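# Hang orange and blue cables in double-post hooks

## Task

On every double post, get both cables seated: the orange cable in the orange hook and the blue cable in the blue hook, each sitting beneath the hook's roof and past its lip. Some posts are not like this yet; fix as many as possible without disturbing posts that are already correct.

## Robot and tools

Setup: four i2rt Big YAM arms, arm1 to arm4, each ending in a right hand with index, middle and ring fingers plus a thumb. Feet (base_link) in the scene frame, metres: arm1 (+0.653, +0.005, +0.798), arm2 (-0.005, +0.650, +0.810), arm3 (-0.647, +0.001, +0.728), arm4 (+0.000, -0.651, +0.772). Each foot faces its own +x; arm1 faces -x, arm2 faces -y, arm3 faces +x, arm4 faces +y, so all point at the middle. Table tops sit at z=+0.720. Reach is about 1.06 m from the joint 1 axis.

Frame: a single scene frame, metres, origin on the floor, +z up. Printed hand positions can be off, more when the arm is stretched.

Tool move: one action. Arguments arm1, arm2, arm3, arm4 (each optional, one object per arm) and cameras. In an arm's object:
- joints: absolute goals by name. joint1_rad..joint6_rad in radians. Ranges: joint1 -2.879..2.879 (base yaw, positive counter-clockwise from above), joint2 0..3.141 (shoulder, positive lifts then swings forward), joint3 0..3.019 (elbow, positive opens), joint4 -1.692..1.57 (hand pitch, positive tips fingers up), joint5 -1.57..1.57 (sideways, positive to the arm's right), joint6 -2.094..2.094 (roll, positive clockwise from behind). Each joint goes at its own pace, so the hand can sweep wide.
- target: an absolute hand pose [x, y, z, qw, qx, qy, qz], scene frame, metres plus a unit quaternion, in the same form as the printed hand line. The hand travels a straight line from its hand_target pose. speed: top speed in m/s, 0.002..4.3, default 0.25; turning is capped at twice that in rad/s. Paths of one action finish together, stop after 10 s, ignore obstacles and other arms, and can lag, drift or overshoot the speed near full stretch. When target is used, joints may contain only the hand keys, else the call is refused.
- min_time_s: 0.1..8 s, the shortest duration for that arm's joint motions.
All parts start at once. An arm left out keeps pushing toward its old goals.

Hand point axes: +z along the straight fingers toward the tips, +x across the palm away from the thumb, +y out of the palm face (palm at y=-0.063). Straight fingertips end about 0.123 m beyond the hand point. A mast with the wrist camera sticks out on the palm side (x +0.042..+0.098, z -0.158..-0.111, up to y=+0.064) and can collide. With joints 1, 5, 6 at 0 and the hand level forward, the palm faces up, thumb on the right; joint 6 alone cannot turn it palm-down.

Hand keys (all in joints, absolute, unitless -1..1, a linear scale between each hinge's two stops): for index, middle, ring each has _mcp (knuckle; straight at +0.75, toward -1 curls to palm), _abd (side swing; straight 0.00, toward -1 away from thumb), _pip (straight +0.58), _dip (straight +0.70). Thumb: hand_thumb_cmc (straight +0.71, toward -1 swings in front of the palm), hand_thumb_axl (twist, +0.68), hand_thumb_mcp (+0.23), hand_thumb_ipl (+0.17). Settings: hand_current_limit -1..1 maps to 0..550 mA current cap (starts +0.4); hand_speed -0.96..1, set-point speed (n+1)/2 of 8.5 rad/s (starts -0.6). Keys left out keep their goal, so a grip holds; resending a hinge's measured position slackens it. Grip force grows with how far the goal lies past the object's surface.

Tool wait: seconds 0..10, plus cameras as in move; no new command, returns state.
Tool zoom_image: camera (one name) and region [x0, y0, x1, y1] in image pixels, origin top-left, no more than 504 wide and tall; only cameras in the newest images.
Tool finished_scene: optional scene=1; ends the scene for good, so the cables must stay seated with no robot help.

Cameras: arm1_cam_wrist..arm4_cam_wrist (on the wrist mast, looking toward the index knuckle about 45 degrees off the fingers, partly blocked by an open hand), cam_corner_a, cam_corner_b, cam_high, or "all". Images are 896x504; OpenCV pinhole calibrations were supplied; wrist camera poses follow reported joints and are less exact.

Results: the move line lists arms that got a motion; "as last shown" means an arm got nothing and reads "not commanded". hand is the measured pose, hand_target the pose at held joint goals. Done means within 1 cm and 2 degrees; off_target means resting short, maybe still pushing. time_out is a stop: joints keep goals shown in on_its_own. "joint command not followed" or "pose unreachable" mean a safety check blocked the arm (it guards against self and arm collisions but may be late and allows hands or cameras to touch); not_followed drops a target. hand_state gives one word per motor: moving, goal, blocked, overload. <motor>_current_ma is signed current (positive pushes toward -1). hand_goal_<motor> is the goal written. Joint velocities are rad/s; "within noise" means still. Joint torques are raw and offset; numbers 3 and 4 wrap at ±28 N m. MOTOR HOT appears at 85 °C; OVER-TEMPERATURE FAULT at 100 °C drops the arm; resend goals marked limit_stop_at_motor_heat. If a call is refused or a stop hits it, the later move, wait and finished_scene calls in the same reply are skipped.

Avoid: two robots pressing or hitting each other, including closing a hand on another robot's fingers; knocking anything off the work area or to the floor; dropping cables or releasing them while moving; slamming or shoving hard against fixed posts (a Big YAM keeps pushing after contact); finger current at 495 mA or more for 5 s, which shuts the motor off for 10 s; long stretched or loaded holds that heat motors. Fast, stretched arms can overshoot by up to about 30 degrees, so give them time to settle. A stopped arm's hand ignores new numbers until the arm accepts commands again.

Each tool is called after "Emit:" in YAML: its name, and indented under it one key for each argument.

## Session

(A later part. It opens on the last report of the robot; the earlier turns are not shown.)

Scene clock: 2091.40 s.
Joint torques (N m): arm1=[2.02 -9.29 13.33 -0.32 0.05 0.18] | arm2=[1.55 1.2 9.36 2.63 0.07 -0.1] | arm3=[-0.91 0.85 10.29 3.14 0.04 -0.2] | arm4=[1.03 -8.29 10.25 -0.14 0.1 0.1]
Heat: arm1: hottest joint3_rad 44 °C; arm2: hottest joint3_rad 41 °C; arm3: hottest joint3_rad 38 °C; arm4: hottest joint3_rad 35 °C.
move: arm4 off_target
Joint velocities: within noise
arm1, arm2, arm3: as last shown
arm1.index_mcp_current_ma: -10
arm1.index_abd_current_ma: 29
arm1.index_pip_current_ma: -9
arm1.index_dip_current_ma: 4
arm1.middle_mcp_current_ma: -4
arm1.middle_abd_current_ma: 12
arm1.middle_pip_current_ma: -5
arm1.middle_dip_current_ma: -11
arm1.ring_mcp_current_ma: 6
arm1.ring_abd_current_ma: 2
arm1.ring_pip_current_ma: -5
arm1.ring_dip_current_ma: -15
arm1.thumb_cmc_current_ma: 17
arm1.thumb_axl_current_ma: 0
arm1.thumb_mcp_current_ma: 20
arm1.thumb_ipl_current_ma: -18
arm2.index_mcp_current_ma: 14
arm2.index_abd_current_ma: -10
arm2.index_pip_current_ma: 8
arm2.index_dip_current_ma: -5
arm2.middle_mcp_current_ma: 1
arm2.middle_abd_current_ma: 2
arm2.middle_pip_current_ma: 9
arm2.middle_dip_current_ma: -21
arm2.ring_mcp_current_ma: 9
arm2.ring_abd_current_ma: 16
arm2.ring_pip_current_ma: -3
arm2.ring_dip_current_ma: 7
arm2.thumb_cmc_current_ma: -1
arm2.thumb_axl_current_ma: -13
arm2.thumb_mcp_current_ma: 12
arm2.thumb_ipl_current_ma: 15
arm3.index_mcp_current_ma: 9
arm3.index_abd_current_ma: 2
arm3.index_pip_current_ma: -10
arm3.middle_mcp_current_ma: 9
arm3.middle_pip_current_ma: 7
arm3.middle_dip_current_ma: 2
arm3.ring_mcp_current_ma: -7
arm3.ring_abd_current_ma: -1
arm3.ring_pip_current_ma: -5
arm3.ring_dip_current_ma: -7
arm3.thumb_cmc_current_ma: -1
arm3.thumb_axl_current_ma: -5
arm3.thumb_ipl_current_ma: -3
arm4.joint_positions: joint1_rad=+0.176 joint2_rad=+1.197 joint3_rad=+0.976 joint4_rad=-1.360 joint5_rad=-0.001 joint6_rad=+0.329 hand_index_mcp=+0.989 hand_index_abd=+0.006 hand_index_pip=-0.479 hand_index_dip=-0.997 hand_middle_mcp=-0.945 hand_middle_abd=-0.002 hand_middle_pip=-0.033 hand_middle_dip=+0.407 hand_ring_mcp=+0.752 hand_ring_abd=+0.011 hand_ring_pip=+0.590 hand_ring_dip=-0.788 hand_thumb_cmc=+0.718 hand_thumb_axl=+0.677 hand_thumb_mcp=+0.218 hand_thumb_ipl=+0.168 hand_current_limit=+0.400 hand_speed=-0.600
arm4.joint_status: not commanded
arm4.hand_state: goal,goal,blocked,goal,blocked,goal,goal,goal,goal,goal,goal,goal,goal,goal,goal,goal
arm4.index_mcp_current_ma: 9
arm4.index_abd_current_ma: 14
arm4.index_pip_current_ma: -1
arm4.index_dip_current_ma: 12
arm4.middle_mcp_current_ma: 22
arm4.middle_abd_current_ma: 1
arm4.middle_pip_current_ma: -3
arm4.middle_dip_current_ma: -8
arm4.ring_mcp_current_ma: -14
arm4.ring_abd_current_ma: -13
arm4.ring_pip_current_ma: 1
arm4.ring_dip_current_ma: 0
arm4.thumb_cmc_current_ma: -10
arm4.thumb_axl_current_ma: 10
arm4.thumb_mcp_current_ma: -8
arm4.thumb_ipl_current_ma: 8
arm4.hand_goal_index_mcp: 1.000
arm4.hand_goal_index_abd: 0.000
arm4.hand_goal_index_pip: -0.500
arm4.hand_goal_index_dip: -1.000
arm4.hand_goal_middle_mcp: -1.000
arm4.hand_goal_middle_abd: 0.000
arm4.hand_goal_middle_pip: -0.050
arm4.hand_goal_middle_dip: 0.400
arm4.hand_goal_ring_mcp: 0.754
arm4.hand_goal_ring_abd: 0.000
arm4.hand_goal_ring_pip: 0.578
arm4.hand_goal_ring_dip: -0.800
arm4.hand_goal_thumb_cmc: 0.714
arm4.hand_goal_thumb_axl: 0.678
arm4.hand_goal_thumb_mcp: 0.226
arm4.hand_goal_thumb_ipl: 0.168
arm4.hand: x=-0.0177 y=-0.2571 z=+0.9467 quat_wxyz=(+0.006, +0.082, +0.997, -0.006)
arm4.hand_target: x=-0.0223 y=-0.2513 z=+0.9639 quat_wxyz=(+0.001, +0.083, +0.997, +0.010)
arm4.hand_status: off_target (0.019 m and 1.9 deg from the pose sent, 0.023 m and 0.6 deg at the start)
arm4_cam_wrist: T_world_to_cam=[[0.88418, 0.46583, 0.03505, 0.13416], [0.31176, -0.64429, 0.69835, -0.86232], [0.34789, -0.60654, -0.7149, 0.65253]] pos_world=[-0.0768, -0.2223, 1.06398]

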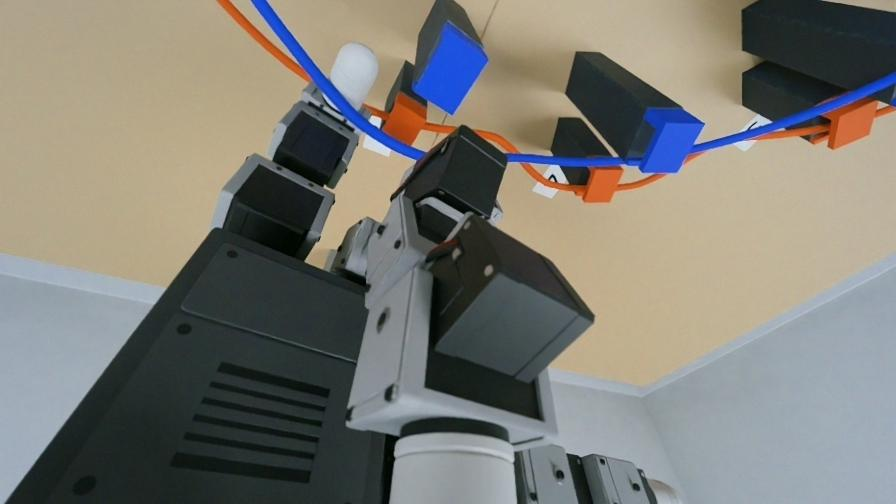

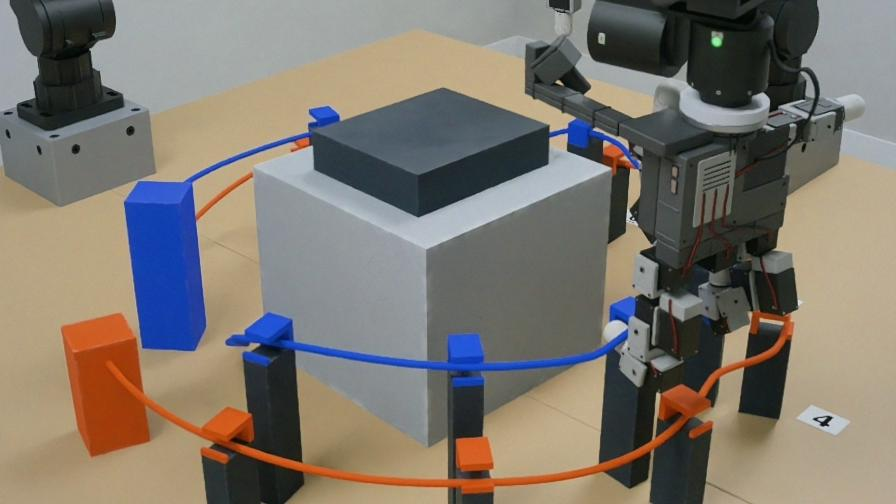

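Emit:
move:
  arm4: {"joints": {"hand_index_pip": 1.0}}

Emit:
move:
  arm4: {"joints": {"hand_index_dip": -0.464}}
  cameras: ["arm4_cam_wrist", "cam_corner_a"]

Emit:
zoom_image:
  camera: "cam_corner_a"
  region: [620, 240, 820, 370]

Emit:
zoom_image:
  camera: "arm4_cam_wrist"
  region: [240, 20, 560, 240]

Scene clock: 2103.10 s.
Joint torques (N m): arm1=[1.61 -9.47 13.3 -0.27 0.09 0.18] | arm2=[0.79 1.44 9.39 2.5 0.06 -0.14] | arm3=[-0.97 0.85 10.24 3.08 0.02 -0.19] | arm4=[1.03 -8.29 10.24 -0.16 0.09 0.1]
Heat: arm1: hottest joint3_rad 44 °C; arm2: hottest joint3_rad 41 °C; arm3: hottest joint3_rad 38 °C; arm4: hottest joint3_rad 35 °C.
move: arm4 off_target
Joint velocities: within noise
arm1, arm2, arm3: as last shown
arm1.index_mcp_current_ma: -5
arm1.index_abd_current_ma: 7
arm1.index_pip_current_ma: -12
arm1.index_dip_current_ma: -10
arm1.middle_mcp_current_ma: -22
arm1.middle_abd_current_ma: 7
arm1.middle_pip_current_ma: 1
arm1.middle_dip_current_ma: -4
arm1.ring_mcp_current_ma: -3
arm1.ring_abd_current_ma: 14
arm1.ring_pip_current_ma: 10
arm1.ring_dip_current_ma: -6
arm1.thumb_cmc_current_ma: 13
arm1.thumb_axl_current_ma: 9
arm1.thumb_mcp_current_ma: -9
arm1.thumb_ipl_current_ma: 7
arm2.index_mcp_current_ma: 10
arm2.index_abd_current_ma: 7
arm2.index_pip_current_ma: -7
arm2.index_dip_current_ma: 8
arm2.middle_mcp_current_ma: 14
arm2.middle_abd_current_ma: -6
arm2.middle_pip_current_ma: 8
arm2.middle_dip_current_ma: -3
arm2.ring_mcp_current_ma: 11
arm2.ring_abd_current_ma: 2
arm2.ring_pip_current_ma: -4
arm2.ring_dip_current_ma: -2
arm2.thumb_cmc_current_ma: 12
arm2.thumb_axl_current_ma: 0
arm2.thumb_mcp_current_ma: -6
arm2.thumb_ipl_current_ma: 25
arm3.index_mcp_current_ma: 3
arm3.index_abd_current_ma: -2
arm3.index_pip_current_ma: -4
arm3.middle_mcp_current_ma: -2
arm3.middle_pip_current_ma: 2
arm3.middle_dip_current_ma: 4
arm3.ring_mcp_current_ma: -14
arm3.ring_abd_current_ma: -2
arm3.ring_pip_current_ma: 5
arm3.ring_dip_current_ma: -14
arm3.thumb_cmc_current_ma: -3
arm3.thumb_axl_current_ma: -1
arm3.thumb_mcp_current_ma: 1
arm3.thumb_ipl_current_ma: -8
arm4.joint_positions: joint1_rad=+0.176 joint2_rad=+1.197 joint3_rad=+0.976 joint4_rad=-1.360 joint5_rad=-0.001 joint6_rad=+0.329 hand_index_mcp=+0.989 hand_index_abd=+0.005 hand_index_pip=+0.974 hand_index_dip=-0.997 hand_middle_mcp=-0.945 hand_middle_abd=-0.002 hand_middle_pip=-0.033 hand_middle_dip=+0.407 hand_ring_mcp=+0.752 hand_ring_abd=+0.011 hand_ring_pip=+0.590 hand_ring_dip=-0.788 hand_thumb_cmc=+0.718 hand_thumb_axl=+0.677 hand_thumb_mcp=+0.218 hand_thumb_ipl=+0.168 hand_current_limit=+0.400 hand_speed=-0.600
arm4.joint_status: hand_index_pip off_target (ended at +0.974, target +1.000)
arm4.hand_state: goal,goal,blocked,goal,blocked,goal,goal,goal,goal,goal,goal,goal,goal,goal,goal,goal
arm4.index_mcp_current_ma: -3
arm4.index_abd_current_ma: 12
arm4.index_pip_current_ma: -11
arm4.index_dip_current_ma: 4
arm4.middle_mcp_current_ma: 21
arm4.middle_abd_current_ma: -7
arm4.middle_pip_current_ma: -14
arm4.middle_dip_current_ma: -3
arm4.ring_mcp_current_ma: -14
arm4.ring_abd_current_ma: -6
arm4.ring_pip_current_ma: 15
arm4.ring_dip_current_ma: 4
arm4.thumb_cmc_current_ma: 7
arm4.thumb_axl_current_ma: 4
arm4.thumb_mcp_current_ma: -2
arm4.thumb_ipl_current_ma: 1
arm4.hand_goal_index_mcp: 1.000
arm4.hand_goal_index_abd: 0.000
arm4.hand_goal_index_pip: 1.000
arm4.hand_goal_index_dip: -1.000
arm4.hand_goal_middle_mcp: -1.000
arm4.hand_goal_middle_abd: 0.000
arm4.hand_goal_middle_pip: -0.050
arm4.hand_goal_middle_dip: 0.400
arm4.hand_goal_ring_mcp: 0.754
arm4.hand_goal_ring_abd: 0.000
arm4.hand_goal_ring_pip: 0.578
arm4.hand_goal_ring_dip: -0.800
arm4.hand_goal_thumb_cmc: 0.714
arm4.hand_goal_thumb_axl: 0.678
arm4.hand_goal_thumb_mcp: 0.226
arm4.hand_goal_thumb_ipl: 0.168
arm4.hand: x=-0.0176 y=-0.2571 z=+0.9467 quat_wxyz=(+0.006, +0.082, +0.997, -0.006)
arm4.hand_target: x=-0.0223 y=-0.2513 z=+0.9639 quat_wxyz=(+0.001, +0.083, +0.997, +0.010)
arm4.hand_status: not commanded
pictures: none

Scene clock: 2103.90 s.
Joint torques (N m): arm1=[2.2 -9.58 13.2 -0.34 0.07 0.17] | arm2=[0.97 1.03 9.51 2.5 0.05 -0.09] | arm3=[-0.91 1.03 10.14 3.02 0.04 -0.18] | arm4=[0.97 -8.29 10.22 -0.16 0.1 0.1]
Heat: arm1: hottest joint3_rad 44 °C; arm2: hottest joint3_rad 41 °C; arm3: hottest joint3_rad 38 °C; arm4: hottest joint3_rad 35 °C.
move: arm4 done
Joint velocities: within noise
arm1.joint_positions: joint1_rad=-0.066 joint2_rad=+1.274 joint3_rad=+1.350 joint4_rad=-1.674 joint5_rad=+0.011 joint6_rad=-0.119 hand_index_mcp=+0.750 hand_index_abd=-0.011 hand_index_pip=+0.575 hand_index_dip=+0.693 hand_middle_mcp=+0.992 hand_middle_abd=+0.000 hand_middle_pip=+0.975 hand_middle_dip=+0.997 hand_ring_mcp=+0.746 hand_ring_abd=+0.004 hand_ring_pip=+0.574 hand_ring_dip=+0.694 hand_thumb_cmc=+0.708 hand_thumb_axl=+0.677 hand_thumb_mcp=+0.220 hand_thumb_ipl=+0.168 hand_current_limit=+0.400 hand_speed=-0.750
arm1.joint_status: not commanded
arm1.hand_state: goal,goal,goal,goal,goal,goal,blocked,goal,goal,goal,goal,goal,goal,goal,goal,goal
arm1.index_mcp_current_ma: -10
arm1.index_abd_current_ma: 13
arm1.index_pip_current_ma: -7
arm1.index_dip_current_ma: -3
arm1.middle_mcp_current_ma: -9
arm1.middle_abd_current_ma: 2
arm1.middle_pip_current_ma: -8
arm1.middle_dip_current_ma: -14
arm1.ring_mcp_current_ma: 6
arm1.ring_abd_current_ma: 5
arm1.ring_pip_current_ma: 0
arm1.ring_dip_current_ma: 1
arm1.thumb_cmc_current_ma: 15
arm1.thumb_axl_current_ma: -3
arm1.thumb_mcp_current_ma: -17
arm1.thumb_ipl_current_ma: -5
arm1.hand_goal_index_mcp: 0.754
arm1.hand_goal_index_abd: 0.000
arm1.hand_goal_index_pip: 0.578
arm1.hand_goal_index_dip: 0.696
arm1.hand_goal_middle_mcp: 1.000
arm1.hand_goal_middle_abd: 0.000
arm1.hand_goal_middle_pip: 1.000
arm1.hand_goal_middle_dip: 1.000
arm1.hand_goal_ring_mcp: 0.754
arm1.hand_goal_ring_abd: 0.000
arm1.hand_goal_ring_pip: 0.578
arm1.hand_goal_ring_dip: 0.696
arm1.hand_goal_thumb_cmc: 0.714
arm1.hand_goal_thumb_axl: 0.678
arm1.hand_goal_thumb_mcp: 0.226
arm1.hand_goal_thumb_ipl: 0.168
arm1.hand: x=+0.2171 y=+0.0494 z=+1.0882 quat_wxyz=(-0.009, +0.728, -0.685, +0.011)
arm1.hand_target: x=+0.2106 y=+0.0440 z=+1.1097 quat_wxyz=(+0.003, +0.730, -0.684, -0.003)
arm1.hand_status: not commanded
arm2.joint_positions: joint1_rad=-0.088 joint2_rad=+0.611 joint3_rad=+1.318 joint4_rad=-1.203 joint5_rad=+0.033 joint6_rad=+1.068 hand_index_mcp=+0.758 hand_index_abd=+0.001 hand_index_pip=+0.577 hand_index_dip=+0.696 hand_middle_mcp=+0.758 hand_middle_abd=+0.000 hand_middle_pip=+0.577 hand_middle_dip=+0.696 hand_ring_mcp=+0.758 hand_ring_abd=+0.000 hand_ring_pip=+0.577 hand_ring_dip=+0.696 hand_thumb_cmc=+0.716 hand_thumb_axl=+0.677 hand_thumb_mcp=+0.226 hand_thumb_ipl=+0.168 hand_current_limit=+0.400 hand_speed=-0.600
arm2.joint_status: not commanded
arm2.hand_state: goal,goal,goal,goal,goal,goal,goal,goal,goal,goal,goal,goal,goal,goal,goal,goal
arm2.index_mcp_current_ma: 25
arm2.index_abd_current_ma: -11
arm2.index_pip_current_ma: 4
arm2.index_dip_current_ma: -16
arm2.middle_mcp_current_ma: -2
arm2.middle_abd_current_ma: 13
arm2.middle_pip_current_ma: 3
arm2.middle_dip_current_ma: -14
arm2.ring_mcp_current_ma: -4
arm2.ring_abd_current_ma: 13
arm2.ring_pip_current_ma: 6
arm2.ring_dip_current_ma: -1
arm2.thumb_cmc_current_ma: 3
arm2.thumb_axl_current_ma: 21
arm2.thumb_mcp_current_ma: -12
arm2.thumb_ipl_current_ma: 7
arm2.hand_goal_index_mcp: 0.754
arm2.hand_goal_index_abd: 0.000
arm2.hand_goal_index_pip: 0.576
arm2.hand_goal_index_dip: 0.696
arm2.hand_goal_middle_mcp: 0.754
arm2.hand_goal_middle_abd: 0.000
arm2.hand_goal_middle_pip: 0.576
arm2.hand_goal_middle_dip: 0.696
arm2.hand_goal_ring_mcp: 0.754
arm2.hand_goal_ring_abd: 0.000
arm2.hand_goal_ring_pip: 0.576
arm2.hand_goal_ring_dip: 0.696
arm2.hand_goal_thumb_cmc: 0.714
arm2.hand_goal_thumb_axl: 0.678
arm2.hand_goal_thumb_mcp: 0.226
arm2.hand_goal_thumb_ipl: 0.168
arm2.hand: x=-0.1273 y=+0.3990 z=+1.3651 quat_wxyz=(+0.462, +0.708, -0.484, +0.227)
arm2.hand_target: x=-0.1301 y=+0.4034 z=+1.3777 quat_wxyz=(+0.474, +0.699, -0.485, +0.230)
arm2.hand_status: not commanded
arm3.joint_positions: joint1_rad=+0.699 joint2_rad=+0.620 joint3_rad=+1.448 joint4_rad=-1.177 joint5_rad=-0.065 joint6_rad=+1.021 hand_index_mcp=+0.758 hand_index_abd=+0.003 hand_index_pip=+0.577 hand_index_dip=+0.696 hand_middle_mcp=+0.757 hand_middle_abd=+0.001 hand_middle_pip=+0.577 hand_middle_dip=+0.696 hand_ring_mcp=+0.758 hand_ring_abd=+0.002 hand_ring_pip=+0.577 hand_ring_dip=+0.696 hand_thumb_cmc=+0.718 hand_thumb_axl=+0.677 hand_thumb_mcp=+0.226 hand_thumb_ipl=+0.168 hand_current_limit=+0.400 hand_speed=-0.600
arm3.joint_status: not commanded
arm3.hand_state: goal,goal,goal,goal,goal,goal,goal,goal,goal,goal,goal,goal,goal,goal,goal,goal
arm3.index_mcp_current_ma: 14
arm3.index_abd_current_ma: 2
arm3.index_pip_current_ma: 0
arm3.index_dip_current_ma: -2
arm3.middle_mcp_current_ma: -4
arm3.middle_abd_current_ma: -7
arm3.middle_pip_current_ma: 5
arm3.middle_dip_current_ma: 15
arm3.ring_mcp_current_ma: -4
arm3.ring_abd_current_ma: -13
arm3.ring_pip_current_ma: 11
arm3.ring_dip_current_ma: -9
arm3.thumb_cmc_current_ma: 4
arm3.thumb_axl_current_ma: 0
arm3.thumb_mcp_current_ma: 2
arm3.thumb_ipl_current_ma: -2
arm3.hand_goal_index_mcp: 0.754
arm3.hand_goal_index_abd: 0.000
arm3.hand_goal_index_pip: 0.576
arm3.hand_goal_index_dip: 0.696
arm3.hand_goal_middle_mcp: 0.754
arm3.hand_goal_middle_abd: 0.000
arm3.hand_goal_middle_pip: 0.576
arm3.hand_goal_middle_dip: 0.696
arm3.hand_goal_ring_mcp: 0.754
arm3.hand_goal_ring_abd: 0.000
arm3.hand_goal_ring_pip: 0.576
arm3.hand_goal_ring_dip: 0.696
arm3.hand_goal_thumb_cmc: 0.714
arm3.hand_goal_thumb_axl: 0.678
arm3.hand_goal_thumb_mcp: 0.226
arm3.hand_goal_thumb_ipl: 0.168
arm3.hand: x=-0.4063 y=+0.1197 z=+1.3517 quat_wxyz=(-0.080, +0.644, +0.506, +0.568)
arm3.hand_target: x=-0.4095 y=+0.1168 z=+1.3657 quat_wxyz=(-0.081, +0.637, +0.501, +0.581)
arm3.hand_status: not commanded
arm4.joint_positions: joint1_rad=+0.176 joint2_rad=+1.197 joint3_rad=+0.976 joint4_rad=-1.360 joint5_rad=-0.001 joint6_rad=+0.329 hand_index_mcp=+0.989 hand_index_abd=+0.005 hand_index_pip=+0.974 hand_index_dip=-0.466 hand_middle_mcp=-0.945 hand_middle_abd=-0.002 hand_middle_pip=-0.033 hand_middle_dip=+0.407 hand_ring_mcp=+0.752 hand_ring_abd=+0.011 hand_ring_pip=+0.590 hand_ring_dip=-0.788 hand_thumb_cmc=+0.718 hand_thumb_axl=+0.677 hand_thumb_mcp=+0.218 hand_thumb_ipl=+0.168 hand_current_limit=+0.400 hand_speed=-0.600
arm4.joint_status: all done
arm4.hand_state: goal,goal,blocked,goal,blocked,goal,goal,goal,goal,goal,goal,goal,goal,goal,goal,goal
arm4.index_mcp_current_ma: -6
arm4.index_abd_current_ma: 6
arm4.index_pip_current_ma: -14
arm4.index_dip_current_ma: 9
arm4.middle_mcp_current_ma: 10
arm4.middle_abd_current_ma: -9
arm4.middle_pip_current_ma: -4
arm4.middle_dip_current_ma: -1
arm4.ring_mcp_current_ma: -5
arm4.ring_abd_current_ma: -1
arm4.ring_pip_current_ma: 8
arm4.ring_dip_current_ma: -1
arm4.thumb_cmc_current_ma: 0
arm4.thumb_axl_current_ma: -5
arm4.thumb_mcp_current_ma: -6
arm4.thumb_ipl_current_ma: 1
arm4.hand_goal_index_mcp: 1.000
arm4.hand_goal_index_abd: 0.000
arm4.hand_goal_index_pip: 1.000
arm4.hand_goal_index_dip: -0.464
arm4.hand_goal_middle_mcp: -1.000
arm4.hand_goal_middle_abd: 0.000
arm4.hand_goal_middle_pip: -0.050
arm4.hand_goal_middle_dip: 0.400
arm4.hand_goal_ring_mcp: 0.754
arm4.hand_goal_ring_abd: 0.000
arm4.hand_goal_ring_pip: 0.578
arm4.hand_goal_ring_dip: -0.800
arm4.hand_goal_thumb_cmc: 0.714
arm4.hand_goal_thumb_axl: 0.678
arm4.hand_goal_thumb_mcp: 0.226
arm4.hand_goal_thumb_ipl: 0.168
arm4.hand: x=-0.0176 y=-0.2571 z=+0.9467 quat_wxyz=(+0.006, +0.082, +0.997, -0.006)
arm4.hand_target: x=-0.0223 y=-0.2513 z=+0.9639 quat_wxyz=(+0.001, +0.083, +0.997, +0.010)
arm4.hand_status: not commanded
arm4_cam_wrist: T_world_to_cam=[[0.88436, 0.46549, 0.03511, 0.13395], [0.31148, -0.64444, 0.69834, -0.86239], [0.3477, -0.60665, -0.7149, 0.65246]] pos_world=[-0.0767, -0.2223, 1.06398]

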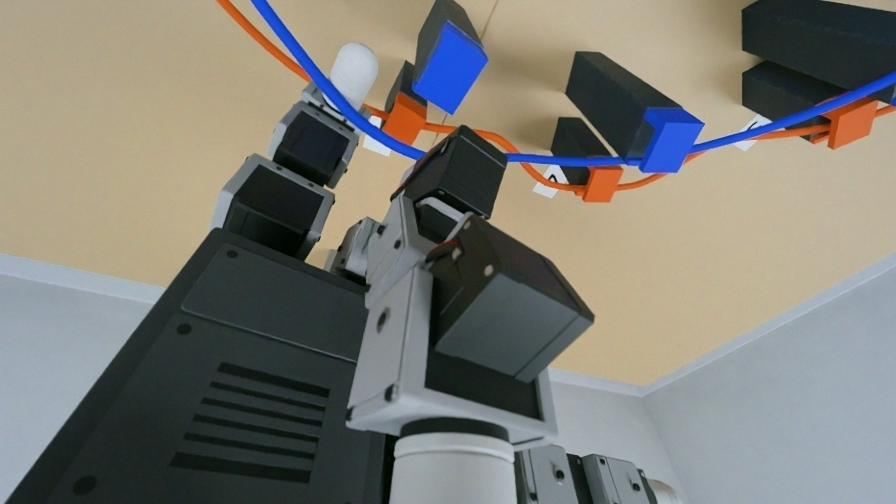

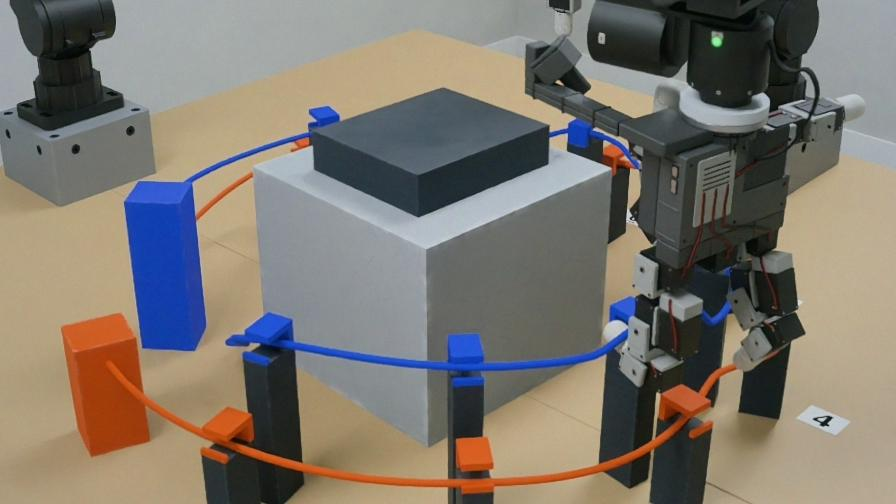

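Scaled by 2.520 from the camera's image (finer frame: 1280x720).

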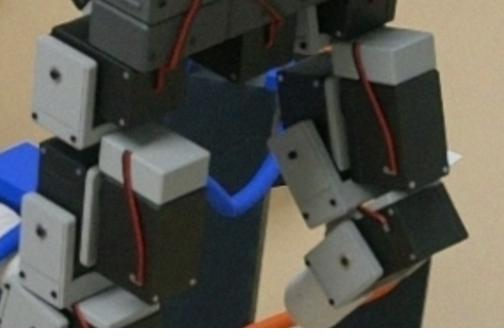

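Scaled by 1.575 from the camera's image (finer frame: 1280x720).

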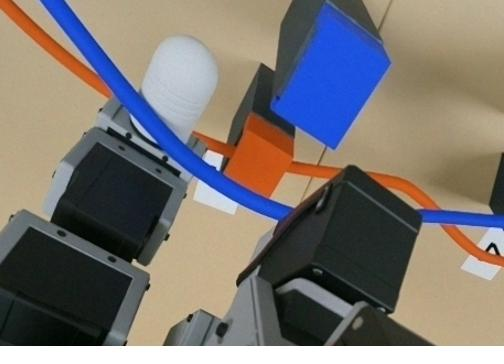

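Emit:
move:
  arm4: {"joints": {"hand_index_mcp": 0.754, "hand_index_pip": 0.578, "hand_index_dip": 0.0}}

Emit:
move:
  arm4: {"joints": {"hand_index_dip": -0.8}}
  cameras: ["arm4_cam_wrist", "cam_corner_a"]

Emit:
zoom_image:
  camera: "cam_corner_a"
  region: [620, 240, 780, 370]

Emit:
zoom_image:
  camera: "arm4_cam_wrist"
  region: [240, 20, 560, 240]

Scene clock: 2115.67 s.
Joint torques (N m): arm1=[1.79 -9.58 13.29 -0.42 0.08 0.2] | arm2=[1.14 0.79 9.55 2.55 0.1 -0.14] | arm3=[-1.38 0.67 10.28 3.22 0.05 -0.16] | arm4=[1.03 -8.35 10.25 -0.13 0.1 0.1]
Heat: arm1: hottest joint3_rad 44 °C; arm2: hottest joint3_rad 41 °C; arm3: hottest joint3_rad 38 °C; arm4: hottest joint3_rad 36 °C.
move: arm4 done
Joint velocities: within noise
arm1, arm2, arm3: as last shown
arm1.index_mcp_current_ma: -5
arm1.index_abd_current_ma: 16
arm1.index_pip_current_ma: -15
arm1.index_dip_current_ma: 4
arm1.middle_mcp_current_ma: -13
arm1.middle_abd_current_ma: -1
arm1.middle_pip_current_ma: -7
arm1.middle_dip_current_ma: -8
arm1.ring_mcp_current_ma: -16
arm1.ring_abd_current_ma: -1
arm1.ring_pip_current_ma: 5
arm1.ring_dip_current_ma: 7
arm1.thumb_cmc_current_ma: 12
arm1.thumb_axl_current_ma: -2
arm1.thumb_mcp_current_ma: -14
arm1.thumb_ipl_current_ma: -13
arm2.index_mcp_current_ma: 10
arm2.index_abd_current_ma: -23
arm2.index_pip_current_ma: 1
arm2.index_dip_current_ma: 0
arm2.middle_mcp_current_ma: 24
arm2.middle_abd_current_ma: -4
arm2.middle_pip_current_ma: 7
arm2.middle_dip_current_ma: 8
arm2.ring_mcp_current_ma: -3
arm2.ring_abd_current_ma: -21
arm2.ring_pip_current_ma: -4
arm2.ring_dip_current_ma: 8
arm2.thumb_cmc_current_ma: 4
arm2.thumb_axl_current_ma: -13
arm2.thumb_mcp_current_ma: 4
arm2.thumb_ipl_current_ma: 19
arm3.index_mcp_current_ma: 0
arm3.index_abd_current_ma: -1
arm3.index_pip_current_ma: -3
arm3.index_dip_current_ma: 2
arm3.middle_mcp_current_ma: -10
arm3.middle_abd_current_ma: -2
arm3.middle_pip_current_ma: 6
arm3.middle_dip_current_ma: 4
arm3.ring_mcp_current_ma: -19
arm3.ring_abd_current_ma: -17
arm3.ring_pip_current_ma: 6
arm3.ring_dip_current_ma: -6
arm3.thumb_cmc_current_ma: 5
arm3.thumb_axl_current_ma: 2
arm3.thumb_mcp_current_ma: -11
arm3.thumb_ipl_current_ma: 5
arm4.joint_positions: joint1_rad=+0.176 joint2_rad=+1.197 joint3_rad=+0.976 joint4_rad=-1.360 joint5_rad=-0.001 joint6_rad=+0.329 hand_index_mcp=+0.746 hand_index_abd=+0.005 hand_index_pip=+0.584 hand_index_dip=-0.001 hand_middle_mcp=-0.945 hand_middle_abd=-0.002 hand_middle_pip=-0.033 hand_middle_dip=+0.407 hand_ring_mcp=+0.752 hand_ring_abd=+0.011 hand_ring_pip=+0.590 hand_ring_dip=-0.788 hand_thumb_cmc=+0.718 hand_thumb_axl=+0.677 hand_thumb_mcp=+0.218 hand_thumb_ipl=+0.168 hand_current_limit=+0.400 hand_speed=-0.600
arm4.joint_status: all done
arm4.hand_state: goal,goal,goal,goal,blocked,goal,goal,goal,goal,goal,goal,goal,goal,goal,goal,goal
arm4.index_mcp_current_ma: 6
arm4.index_abd_current_ma: 9
arm4.index_pip_current_ma: -18
arm4.index_dip_current_ma: 10
arm4.middle_mcp_current_ma: 10
arm4.middle_abd_current_ma: -10
arm4.middle_pip_current_ma: 3
arm4.middle_dip_current_ma: -7
arm4.ring_mcp_current_ma: -9
arm4.ring_abd_current_ma: 7
arm4.ring_pip_current_ma: -2
arm4.ring_dip_current_ma: -6
arm4.thumb_cmc_current_ma: 11
arm4.thumb_axl_current_ma: -12
arm4.thumb_mcp_current_ma: -7
arm4.thumb_ipl_current_ma: -11
arm4.hand_goal_index_mcp: 0.754
arm4.hand_goal_index_abd: 0.000
arm4.hand_goal_index_pip: 0.578
arm4.hand_goal_index_dip: 0.000
arm4.hand_goal_middle_mcp: -1.000
arm4.hand_goal_middle_abd: 0.000
arm4.hand_goal_middle_pip: -0.050
arm4.hand_goal_middle_dip: 0.400
arm4.hand_goal_ring_mcp: 0.754
arm4.hand_goal_ring_abd: 0.000
arm4.hand_goal_ring_pip: 0.578
arm4.hand_goal_ring_dip: -0.800
arm4.hand_goal_thumb_cmc: 0.714
arm4.hand_goal_thumb_axl: 0.678
arm4.hand_goal_thumb_mcp: 0.226
arm4.hand_goal_thumb_ipl: 0.168
arm4.hand: x=-0.0176 y=-0.2571 z=+0.9467 quat_wxyz=(+0.006, +0.082, +0.997, -0.006)
arm4.hand_target: x=-0.0224 y=-0.2513 z=+0.9639 quat_wxyz=(+0.001, +0.083, +0.997, +0.010)
arm4.hand_status: not commanded
pictures: none

Scene clock: 2116.63 s.
Joint torques (N m): arm1=[2.02 -9.23 13.22 -0.39 0.07 0.2] | arm2=[0.85 1.14 9.47 2.56 0.09 -0.1] | arm3=[-1.08 1.26 10.21 3.12 0.07 -0.2] | arm4=[0.97 -8.29 10.26 -0.13 0.1 0.1]
Heat: arm1: hottest joint3_rad 44 °C; arm2: hottest joint3_rad 41 °C; arm3: hottest joint3_rad 38 °C; arm4: hottest joint3_rad 36 °C.
move: arm4 done
Joint velocities: within noise
arm1, arm2, arm3: as last shown
arm1.index_mcp_current_ma: -4
arm1.index_abd_current_ma: 10
arm1.index_pip_current_ma: -5
arm1.index_dip_current_ma: 12
arm1.middle_mcp_current_ma: -11
arm1.middle_abd_current_ma: -10
arm1.middle_pip_current_ma: -15
arm1.middle_dip_current_ma: 7
arm1.ring_mcp_current_ma: -1
arm1.ring_abd_current_ma: 0
arm1.ring_pip_current_ma: -5
arm1.ring_dip_current_ma: -7
arm1.thumb_cmc_current_ma: 20
arm1.thumb_axl_current_ma: -5
arm1.thumb_mcp_current_ma: -17
arm1.thumb_ipl_current_ma: 0
arm2.index_mcp_current_ma: 17
arm2.index_abd_current_ma: 21
arm2.index_pip_current_ma: 10
arm2.index_dip_current_ma: -5
arm2.middle_mcp_current_ma: 16
arm2.middle_abd_current_ma: 3
arm2.middle_pip_current_ma: -3
arm2.middle_dip_current_ma: -3
arm2.ring_mcp_current_ma: -14
arm2.ring_abd_current_ma: 10
arm2.ring_pip_current_ma: -12
arm2.ring_dip_current_ma: 7
arm2.thumb_cmc_current_ma: 14
arm2.thumb_axl_current_ma: -4
arm2.thumb_mcp_current_ma: 2
arm2.thumb_ipl_current_ma: 24
arm3.index_mcp_current_ma: 8
arm3.index_abd_current_ma: 0
arm3.index_pip_current_ma: -8
arm3.index_dip_current_ma: 3
arm3.middle_mcp_current_ma: -6
arm3.middle_abd_current_ma: -6
arm3.middle_pip_current_ma: 5
arm3.middle_dip_current_ma: 15
arm3.ring_mcp_current_ma: -5
arm3.ring_abd_current_ma: -2
arm3.ring_pip_current_ma: -2
arm3.ring_dip_current_ma: -14
arm3.thumb_cmc_current_ma: 3
arm3.thumb_axl_current_ma: 6
arm3.thumb_mcp_current_ma: 10
arm3.thumb_ipl_current_ma: 12
arm4.joint_positions: joint1_rad=+0.176 joint2_rad=+1.197 joint3_rad=+0.976 joint4_rad=-1.360 joint5_rad=-0.001 joint6_rad=+0.329 hand_index_mcp=+0.747 hand_index_abd=-0.004 hand_index_pip=+0.585 hand_index_dip=-0.791 hand_middle_mcp=-0.945 hand_middle_abd=-0.002 hand_middle_pip=-0.033 hand_middle_dip=+0.407 hand_ring_mcp=+0.752 hand_ring_abd=+0.011 hand_ring_pip=+0.589 hand_ring_dip=-0.788 hand_thumb_cmc=+0.718 hand_thumb_axl=+0.677 hand_thumb_mcp=+0.218 hand_thumb_ipl=+0.168 hand_current_limit=+0.400 hand_speed=-0.600
arm4.joint_status: all done
arm4.hand_state: goal,goal,goal,goal,blocked,goal,goal,goal,goal,goal,goal,goal,goal,goal,goal,goal
arm4.index_mcp_current_ma: 12
arm4.index_abd_current_ma: 3
arm4.index_pip_current_ma: -4
arm4.index_dip_current_ma: 6
arm4.middle_mcp_current_ma: 21
arm4.middle_abd_current_ma: -4
arm4.middle_pip_current_ma: -4
arm4.middle_dip_current_ma: -3
arm4.ring_mcp_current_ma: -2
arm4.ring_abd_current_ma: -8
arm4.ring_pip_current_ma: -6
arm4.ring_dip_current_ma: -6
arm4.thumb_cmc_current_ma: -5
arm4.thumb_axl_current_ma: 12
arm4.thumb_mcp_current_ma: -8
arm4.thumb_ipl_current_ma: -2
arm4.hand_goal_index_mcp: 0.754
arm4.hand_goal_index_abd: 0.000
arm4.hand_goal_index_pip: 0.578
arm4.hand_goal_index_dip: -0.800
arm4.hand_goal_middle_mcp: -1.000
arm4.hand_goal_middle_abd: 0.000
arm4.hand_goal_middle_pip: -0.050
arm4.hand_goal_middle_dip: 0.400
arm4.hand_goal_ring_mcp: 0.754
arm4.hand_goal_ring_abd: 0.000
arm4.hand_goal_ring_pip: 0.578
arm4.hand_goal_ring_dip: -0.800
arm4.hand_goal_thumb_cmc: 0.714
arm4.hand_goal_thumb_axl: 0.678
arm4.hand_goal_thumb_mcp: 0.226
arm4.hand_goal_thumb_ipl: 0.168
arm4.hand: x=-0.0179 y=-0.2571 z=+0.9467 quat_wxyz=(+0.006, +0.081, +0.997, -0.006)
arm4.hand_target: x=-0.0224 y=-0.2513 z=+0.9639 quat_wxyz=(+0.001, +0.083, +0.997, +0.010)
arm4.hand_status: not commanded
arm4_cam_wrist: T_world_to_cam=[[0.88401, 0.46616, 0.03505, 0.13444], [0.31202, -0.64421, 0.69831, -0.86224], [0.34811, -0.60637, -0.71494, 0.65263]] pos_world=[-0.077, -0.2224, 1.06398]

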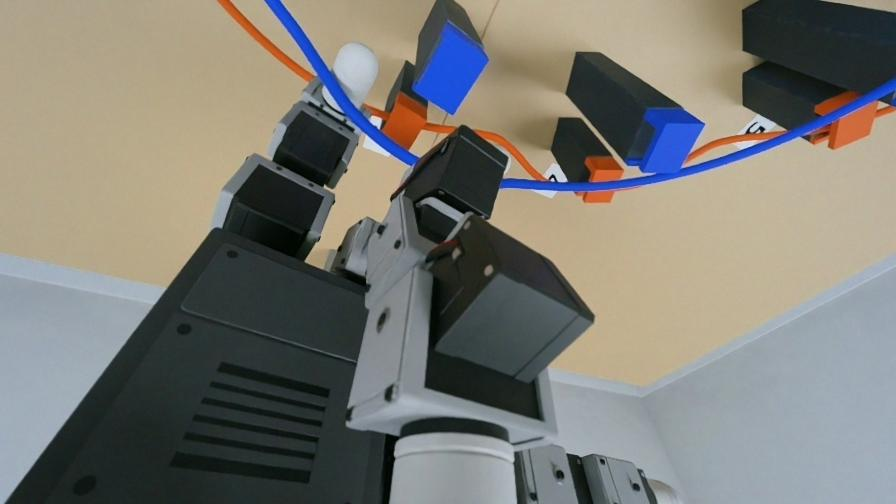

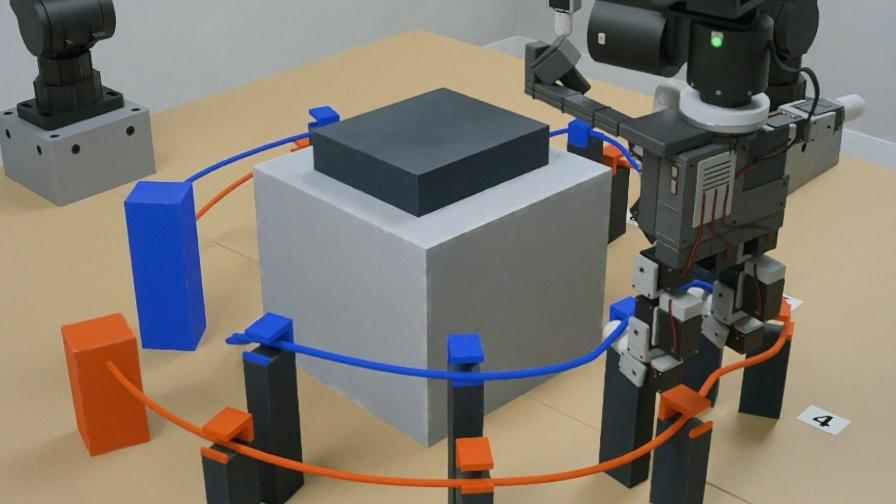

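Scaled by 3.150 from the camera's image (finer frame: 1280x720).

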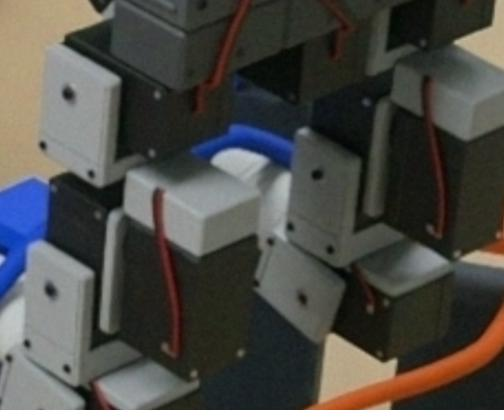

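Scaled by 1.575 from the camera's image (finer frame: 1280x720).

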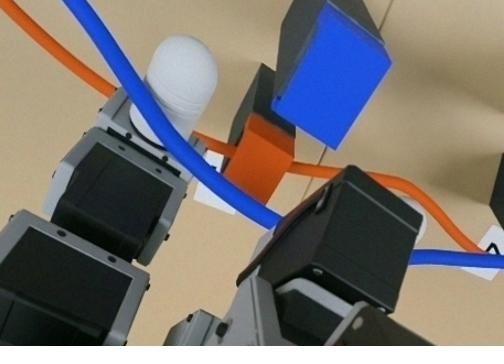

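Emit:
zoom_image:
  camera: "arm4_cam_wrist"
  region: [540, 60, 896, 240]

Emit:
zoom_image:
  camera: "cam_corner_a"
  region: [400, 310, 540, 420]

Emit:
move:
  cameras: ["cam_corner_b", "cam_high", "arm1_cam_wrist"]

Emit:
zoom_image:
  camera: "cam_corner_b"
  region: [150, 150, 500, 350]

Scaled by 1.416 from the camera's image (finer frame: 1280x720).

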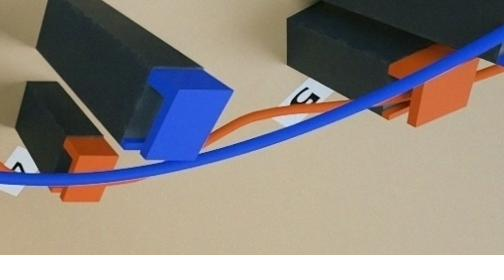

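Scaled by 3.600 from the camera's image (finer frame: 1280x720).

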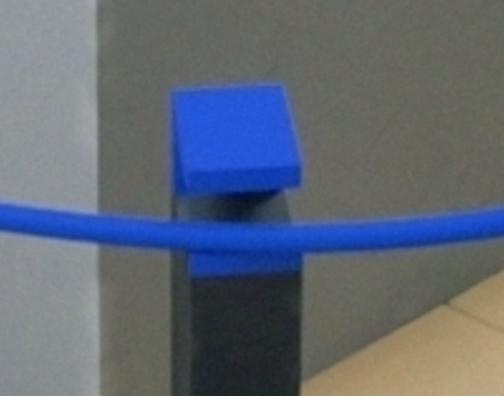

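Scene clock: 2123.50 s.
Joint torques (N m): arm1=[1.73 -9.7 13.23 -0.34 0.08 0.18] | arm2=[1.44 1.38 9.46 2.61 0.06 -0.13] | arm3=[-0.5 0.56 10.22 3.07 0.02 -0.14] | arm4=[0.97 -8.35 10.25 -0.13 0.1 0.1]
Heat: arm1: hottest joint3_rad 44 °C; arm2: hottest joint3_rad 41 °C; arm3: hottest joint3_rad 38 °C; arm4: hottest joint3_rad 36 °C.
Joint velocities: within noise
arm1.joint_positions: joint1_rad=-0.066 joint2_rad=+1.274 joint3_rad=+1.350 joint4_rad=-1.674 joint5_rad=+0.011 joint6_rad=-0.119 hand_index_mcp=+0.750 hand_index_abd=-0.011 hand_index_pip=+0.575 hand_index_dip=+0.693 hand_middle_mcp=+0.992 hand_middle_abd=+0.000 hand_middle_pip=+0.975 hand_middle_dip=+0.997 hand_ring_mcp=+0.746 hand_ring_abd=+0.004 hand_ring_pip=+0.574 hand_ring_dip=+0.694 hand_thumb_cmc=+0.708 hand_thumb_axl=+0.677 hand_thumb_mcp=+0.220 hand_thumb_ipl=+0.168 hand_current_limit=+0.400 hand_speed=-0.750
arm1.joint_status: not commanded
arm1.hand_state: goal,goal,goal,goal,goal,goal,blocked,goal,goal,goal,goal,goal,goal,goal,goal,goal
arm1.index_mcp_current_ma: -6
arm1.index_abd_current_ma: -12
arm1.index_pip_current_ma: -13
arm1.index_dip_current_ma: 5
arm1.middle_mcp_current_ma: 5
arm1.middle_abd_current_ma: -1
arm1.middle_pip_current_ma: -8
arm1.middle_dip_current_ma: -21
arm1.ring_mcp_current_ma: -1
arm1.ring_abd_current_ma: 1
arm1.ring_pip_current_ma: 6
arm1.ring_dip_current_ma: -5
arm1.thumb_cmc_current_ma: 11
arm1.thumb_axl_current_ma: 0
arm1.thumb_mcp_current_ma: -5
arm1.thumb_ipl_current_ma: 3
arm1.hand_goal_index_mcp: 0.754
arm1.hand_goal_index_abd: 0.000
arm1.hand_goal_index_pip: 0.578
arm1.hand_goal_index_dip: 0.696
arm1.hand_goal_middle_mcp: 1.000
arm1.hand_goal_middle_abd: 0.000
arm1.hand_goal_middle_pip: 1.000
arm1.hand_goal_middle_dip: 1.000
arm1.hand_goal_ring_mcp: 0.754
arm1.hand_goal_ring_abd: 0.000
arm1.hand_goal_ring_pip: 0.578
arm1.hand_goal_ring_dip: 0.696
arm1.hand_goal_thumb_cmc: 0.714
arm1.hand_goal_thumb_axl: 0.678
arm1.hand_goal_thumb_mcp: 0.226
arm1.hand_goal_thumb_ipl: 0.168
arm1.hand: x=+0.2171 y=+0.0494 z=+1.0882 quat_wxyz=(-0.009, +0.728, -0.685, +0.011) (m; scene frame)
arm1.hand_target: x=+0.2106 y=+0.0440 z=+1.1097 quat_wxyz=(+0.003, +0.730, -0.684, -0.003) (m; scene frame)
arm1.hand_status: not commanded
arm2.joint_positions: joint1_rad=-0.088 joint2_rad=+0.611 joint3_rad=+1.318 joint4_rad=-1.203 joint5_rad=+0.033 joint6_rad=+1.068 hand_index_mcp=+0.758 hand_index_abd=+0.001 hand_index_pip=+0.577 hand_index_dip=+0.696 hand_middle_mcp=+0.758 hand_middle_abd=+0.000 hand_middle_pip=+0.577 hand_middle_dip=+0.696 hand_ring_mcp=+0.758 hand_ring_abd=+0.000 hand_ring_pip=+0.577 hand_ring_dip=+0.696 hand_thumb_cmc=+0.716 hand_thumb_axl=+0.677 hand_thumb_mcp=+0.226 hand_thumb_ipl=+0.168 hand_current_limit=+0.400 hand_speed=-0.600
arm2.joint_status: not commanded
arm2.hand_state: goal,goal,goal,goal,goal,goal,goal,goal,goal,goal,goal,goal,goal,goal,goal,goal
arm2.index_mcp_current_ma: 3
arm2.index_abd_current_ma: -17
arm2.index_pip_current_ma: 1
arm2.index_dip_current_ma: 6
arm2.middle_mcp_current_ma: 10
arm2.middle_abd_current_ma: 0
arm2.middle_pip_current_ma: -8
arm2.middle_dip_current_ma: -4
arm2.ring_mcp_current_ma: 10
arm2.ring_abd_current_ma: -3
arm2.ring_pip_current_ma: -16
arm2.ring_dip_current_ma: 13
arm2.thumb_cmc_current_ma: 7
arm2.thumb_axl_current_ma: -3
arm2.thumb_mcp_current_ma: -10
arm2.thumb_ipl_current_ma: 4
arm2.hand_goal_index_mcp: 0.754
arm2.hand_goal_index_abd: 0.000
arm2.hand_goal_index_pip: 0.576
arm2.hand_goal_index_dip: 0.696
arm2.hand_goal_middle_mcp: 0.754
arm2.hand_goal_middle_abd: 0.000
arm2.hand_goal_middle_pip: 0.576
arm2.hand_goal_middle_dip: 0.696
arm2.hand_goal_ring_mcp: 0.754
arm2.hand_goal_ring_abd: 0.000
arm2.hand_goal_ring_pip: 0.576
arm2.hand_goal_ring_dip: 0.696
arm2.hand_goal_thumb_cmc: 0.714
arm2.hand_goal_thumb_axl: 0.678
arm2.hand_goal_thumb_mcp: 0.226
arm2.hand_goal_thumb_ipl: 0.168
arm2.hand: x=-0.1273 y=+0.3990 z=+1.3651 quat_wxyz=(+0.462, +0.708, -0.484, +0.227) (m; scene frame)
arm2.hand_target: x=-0.1301 y=+0.4034 z=+1.3777 quat_wxyz=(+0.474, +0.699, -0.485, +0.230) (m; scene frame)
arm2.hand_status: not commanded
arm3.joint_positions: joint1_rad=+0.699 joint2_rad=+0.620 joint3_rad=+1.448 joint4_rad=-1.177 joint5_rad=-0.065 joint6_rad=+1.021 hand_index_mcp=+0.758 hand_index_abd=+0.003 hand_index_pip=+0.577 hand_index_dip=+0.696 hand_middle_mcp=+0.757 hand_middle_abd=+0.001 hand_middle_pip=+0.577 hand_middle_dip=+0.696 hand_ring_mcp=+0.758 hand_ring_abd=+0.002 hand_ring_pip=+0.577 hand_ring_dip=+0.696 hand_thumb_cmc=+0.718 hand_thumb_axl=+0.677 hand_thumb_mcp=+0.226 hand_thumb_ipl=+0.168 hand_current_limit=+0.400 hand_speed=-0.600
arm3.joint_status: not commanded
arm3.hand_state: goal,goal,goal,goal,goal,goal,goal,goal,goal,goal,goal,goal,goal,goal,goal,goal
arm3.index_mcp_current_ma: 6
arm3.index_abd_current_ma: 0
arm3.index_pip_current_ma: -9
arm3.index_dip_current_ma: -4
arm3.middle_mcp_current_ma: -5
arm3.middle_abd_current_ma: 5
arm3.middle_pip_current_ma: -2
arm3.middle_dip_current_ma: 4
arm3.ring_mcp_current_ma: -6
arm3.ring_abd_current_ma: -3
arm3.ring_pip_current_ma: 3
arm3.ring_dip_current_ma: -9
arm3.thumb_cmc_current_ma: 7
arm3.thumb_axl_current_ma: 5
arm3.thumb_mcp_current_ma: 2
arm3.thumb_ipl_current_ma: 0
arm3.hand_goal_index_mcp: 0.754
arm3.hand_goal_index_abd: 0.000
arm3.hand_goal_index_pip: 0.576
arm3.hand_goal_index_dip: 0.696
arm3.hand_goal_middle_mcp: 0.754
arm3.hand_goal_middle_abd: 0.000
arm3.hand_goal_middle_pip: 0.576
arm3.hand_goal_middle_dip: 0.696
arm3.hand_goal_ring_mcp: 0.754
arm3.hand_goal_ring_abd: 0.000
arm3.hand_goal_ring_pip: 0.576
arm3.hand_goal_ring_dip: 0.696
arm3.hand_goal_thumb_cmc: 0.714
arm3.hand_goal_thumb_axl: 0.678
arm3.hand_goal_thumb_mcp: 0.226
arm3.hand_goal_thumb_ipl: 0.168
arm3.hand: x=-0.4063 y=+0.1197 z=+1.3517 quat_wxyz=(-0.080, +0.644, +0.506, +0.568) (m; scene frame)
arm3.hand_target: x=-0.4095 y=+0.1168 z=+1.3657 quat_wxyz=(-0.081, +0.637, +0.501, +0.581) (m; scene frame)
arm3.hand_status: not commanded
arm4.joint_positions: joint1_rad=+0.176 joint2_rad=+1.197 joint3_rad=+0.976 joint4_rad=-1.360 joint5_rad=-0.001 joint6_rad=+0.329 hand_index_mcp=+0.747 hand_index_abd=-0.004 hand_index_pip=+0.585 hand_index_dip=-0.791 hand_middle_mcp=-0.945 hand_middle_abd=-0.002 hand_middle_pip=-0.033 hand_middle_dip=+0.407 hand_ring_mcp=+0.752 hand_ring_abd=+0.011 hand_ring_pip=+0.589 hand_ring_dip=-0.788 hand_thumb_cmc=+0.718 hand_thumb_axl=+0.677 hand_thumb_mcp=+0.218 hand_thumb_ipl=+0.168 hand_current_limit=+0.400 hand_speed=-0.600
arm4.joint_status: all done
arm4.hand_state: goal,goal,goal,goal,blocked,goal,goal,goal,goal,goal,goal,goal,goal,goal,goal,goal
arm4.index_mcp_current_ma: 1
arm4.index_abd_current_ma: 10
arm4.index_pip_current_ma: 1
arm4.index_dip_current_ma: 0
arm4.middle_mcp_current_ma: 13
arm4.middle_abd_current_ma: 9
arm4.middle_pip_current_ma: 4
arm4.middle_dip_current_ma: -5
arm4.ring_mcp_current_ma: -4
arm4.ring_abd_current_ma: -12
arm4.ring_pip_current_ma: -3
arm4.ring_dip_current_ma: -4
arm4.thumb_cmc_current_ma: -4
arm4.thumb_axl_current_ma: 4
arm4.thumb_mcp_current_ma: -11
arm4.thumb_ipl_current_ma: 3
arm4.hand_goal_index_mcp: 0.754
arm4.hand_goal_index_abd: 0.000
arm4.hand_goal_index_pip: 0.578
arm4.hand_goal_index_dip: -0.800
arm4.hand_goal_middle_mcp: -1.000
arm4.hand_goal_middle_abd: 0.000
arm4.hand_goal_middle_pip: -0.050
arm4.hand_goal_middle_dip: 0.400
arm4.hand_goal_ring_mcp: 0.754
arm4.hand_goal_ring_abd: 0.000
arm4.hand_goal_ring_pip: 0.578
arm4.hand_goal_ring_dip: -0.800
arm4.hand_goal_thumb_cmc: 0.714
arm4.hand_goal_thumb_axl: 0.678
arm4.hand_goal_thumb_mcp: 0.226
arm4.hand_goal_thumb_ipl: 0.168
arm4.hand: x=-0.0179 y=-0.2571 z=+0.9467 quat_wxyz=(+0.006, +0.081, +0.997, -0.006) (m; scene frame)
arm4.hand_target: x=-0.0224 y=-0.2513 z=+0.9639 quat_wxyz=(+0.001, +0.083, +0.997, +0.010) (m; scene frame)
arm4.hand_status: not commanded
pictures: arm1_cam_wrist, cam_corner_b, cam_high
camera_calibration:
arm1_cam_wrist: T_world_to_cam=[[-0.69742, 0.7142, -0.05934, 0.21861], [0.45866, 0.50843, 0.72879, -0.95932], [0.55068, 0.48105, -0.68216, 0.72056]] pos_world=[0.19566, -0.01501, 1.20366]

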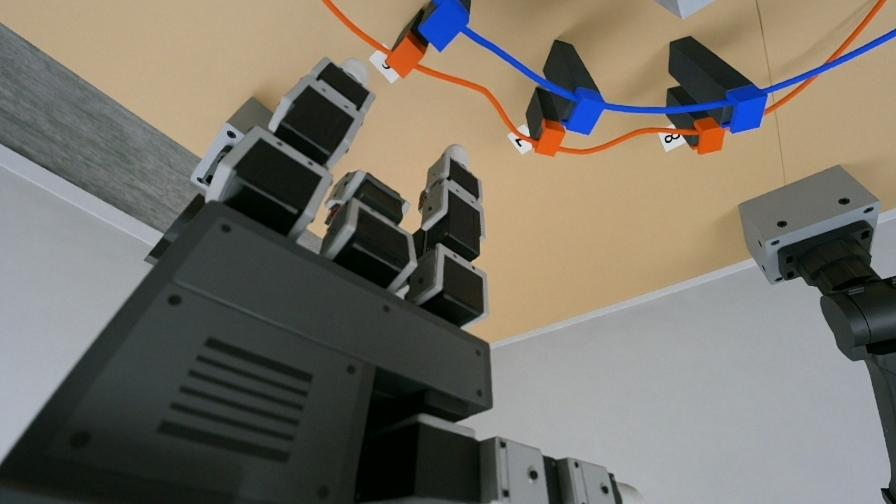

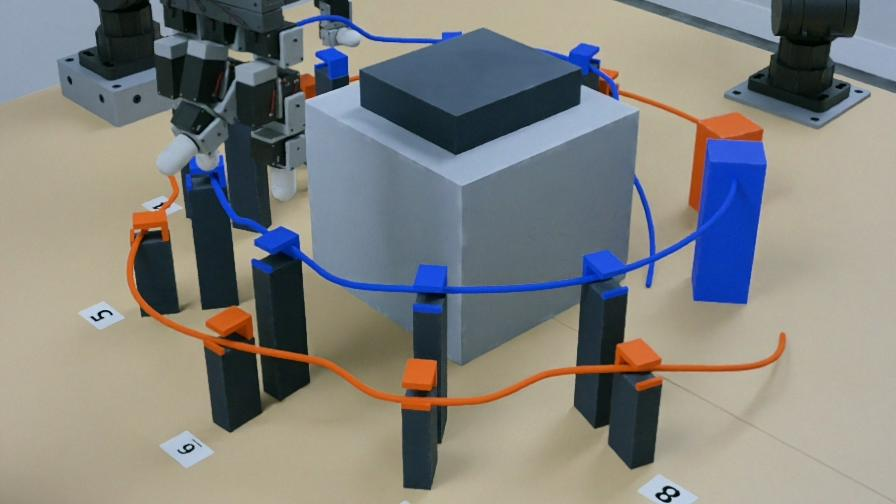

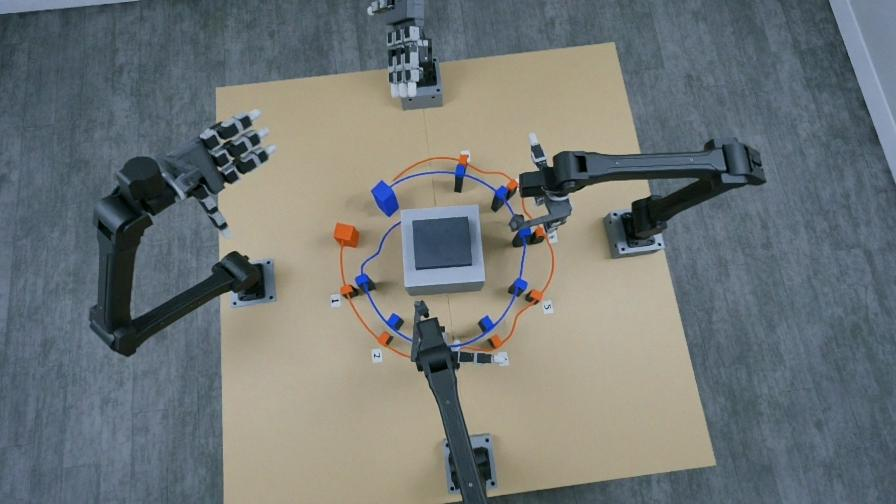

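Scaled by 1.440 from the camera's image (finer frame: 1280x720).

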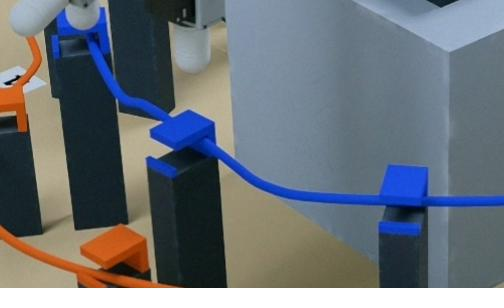

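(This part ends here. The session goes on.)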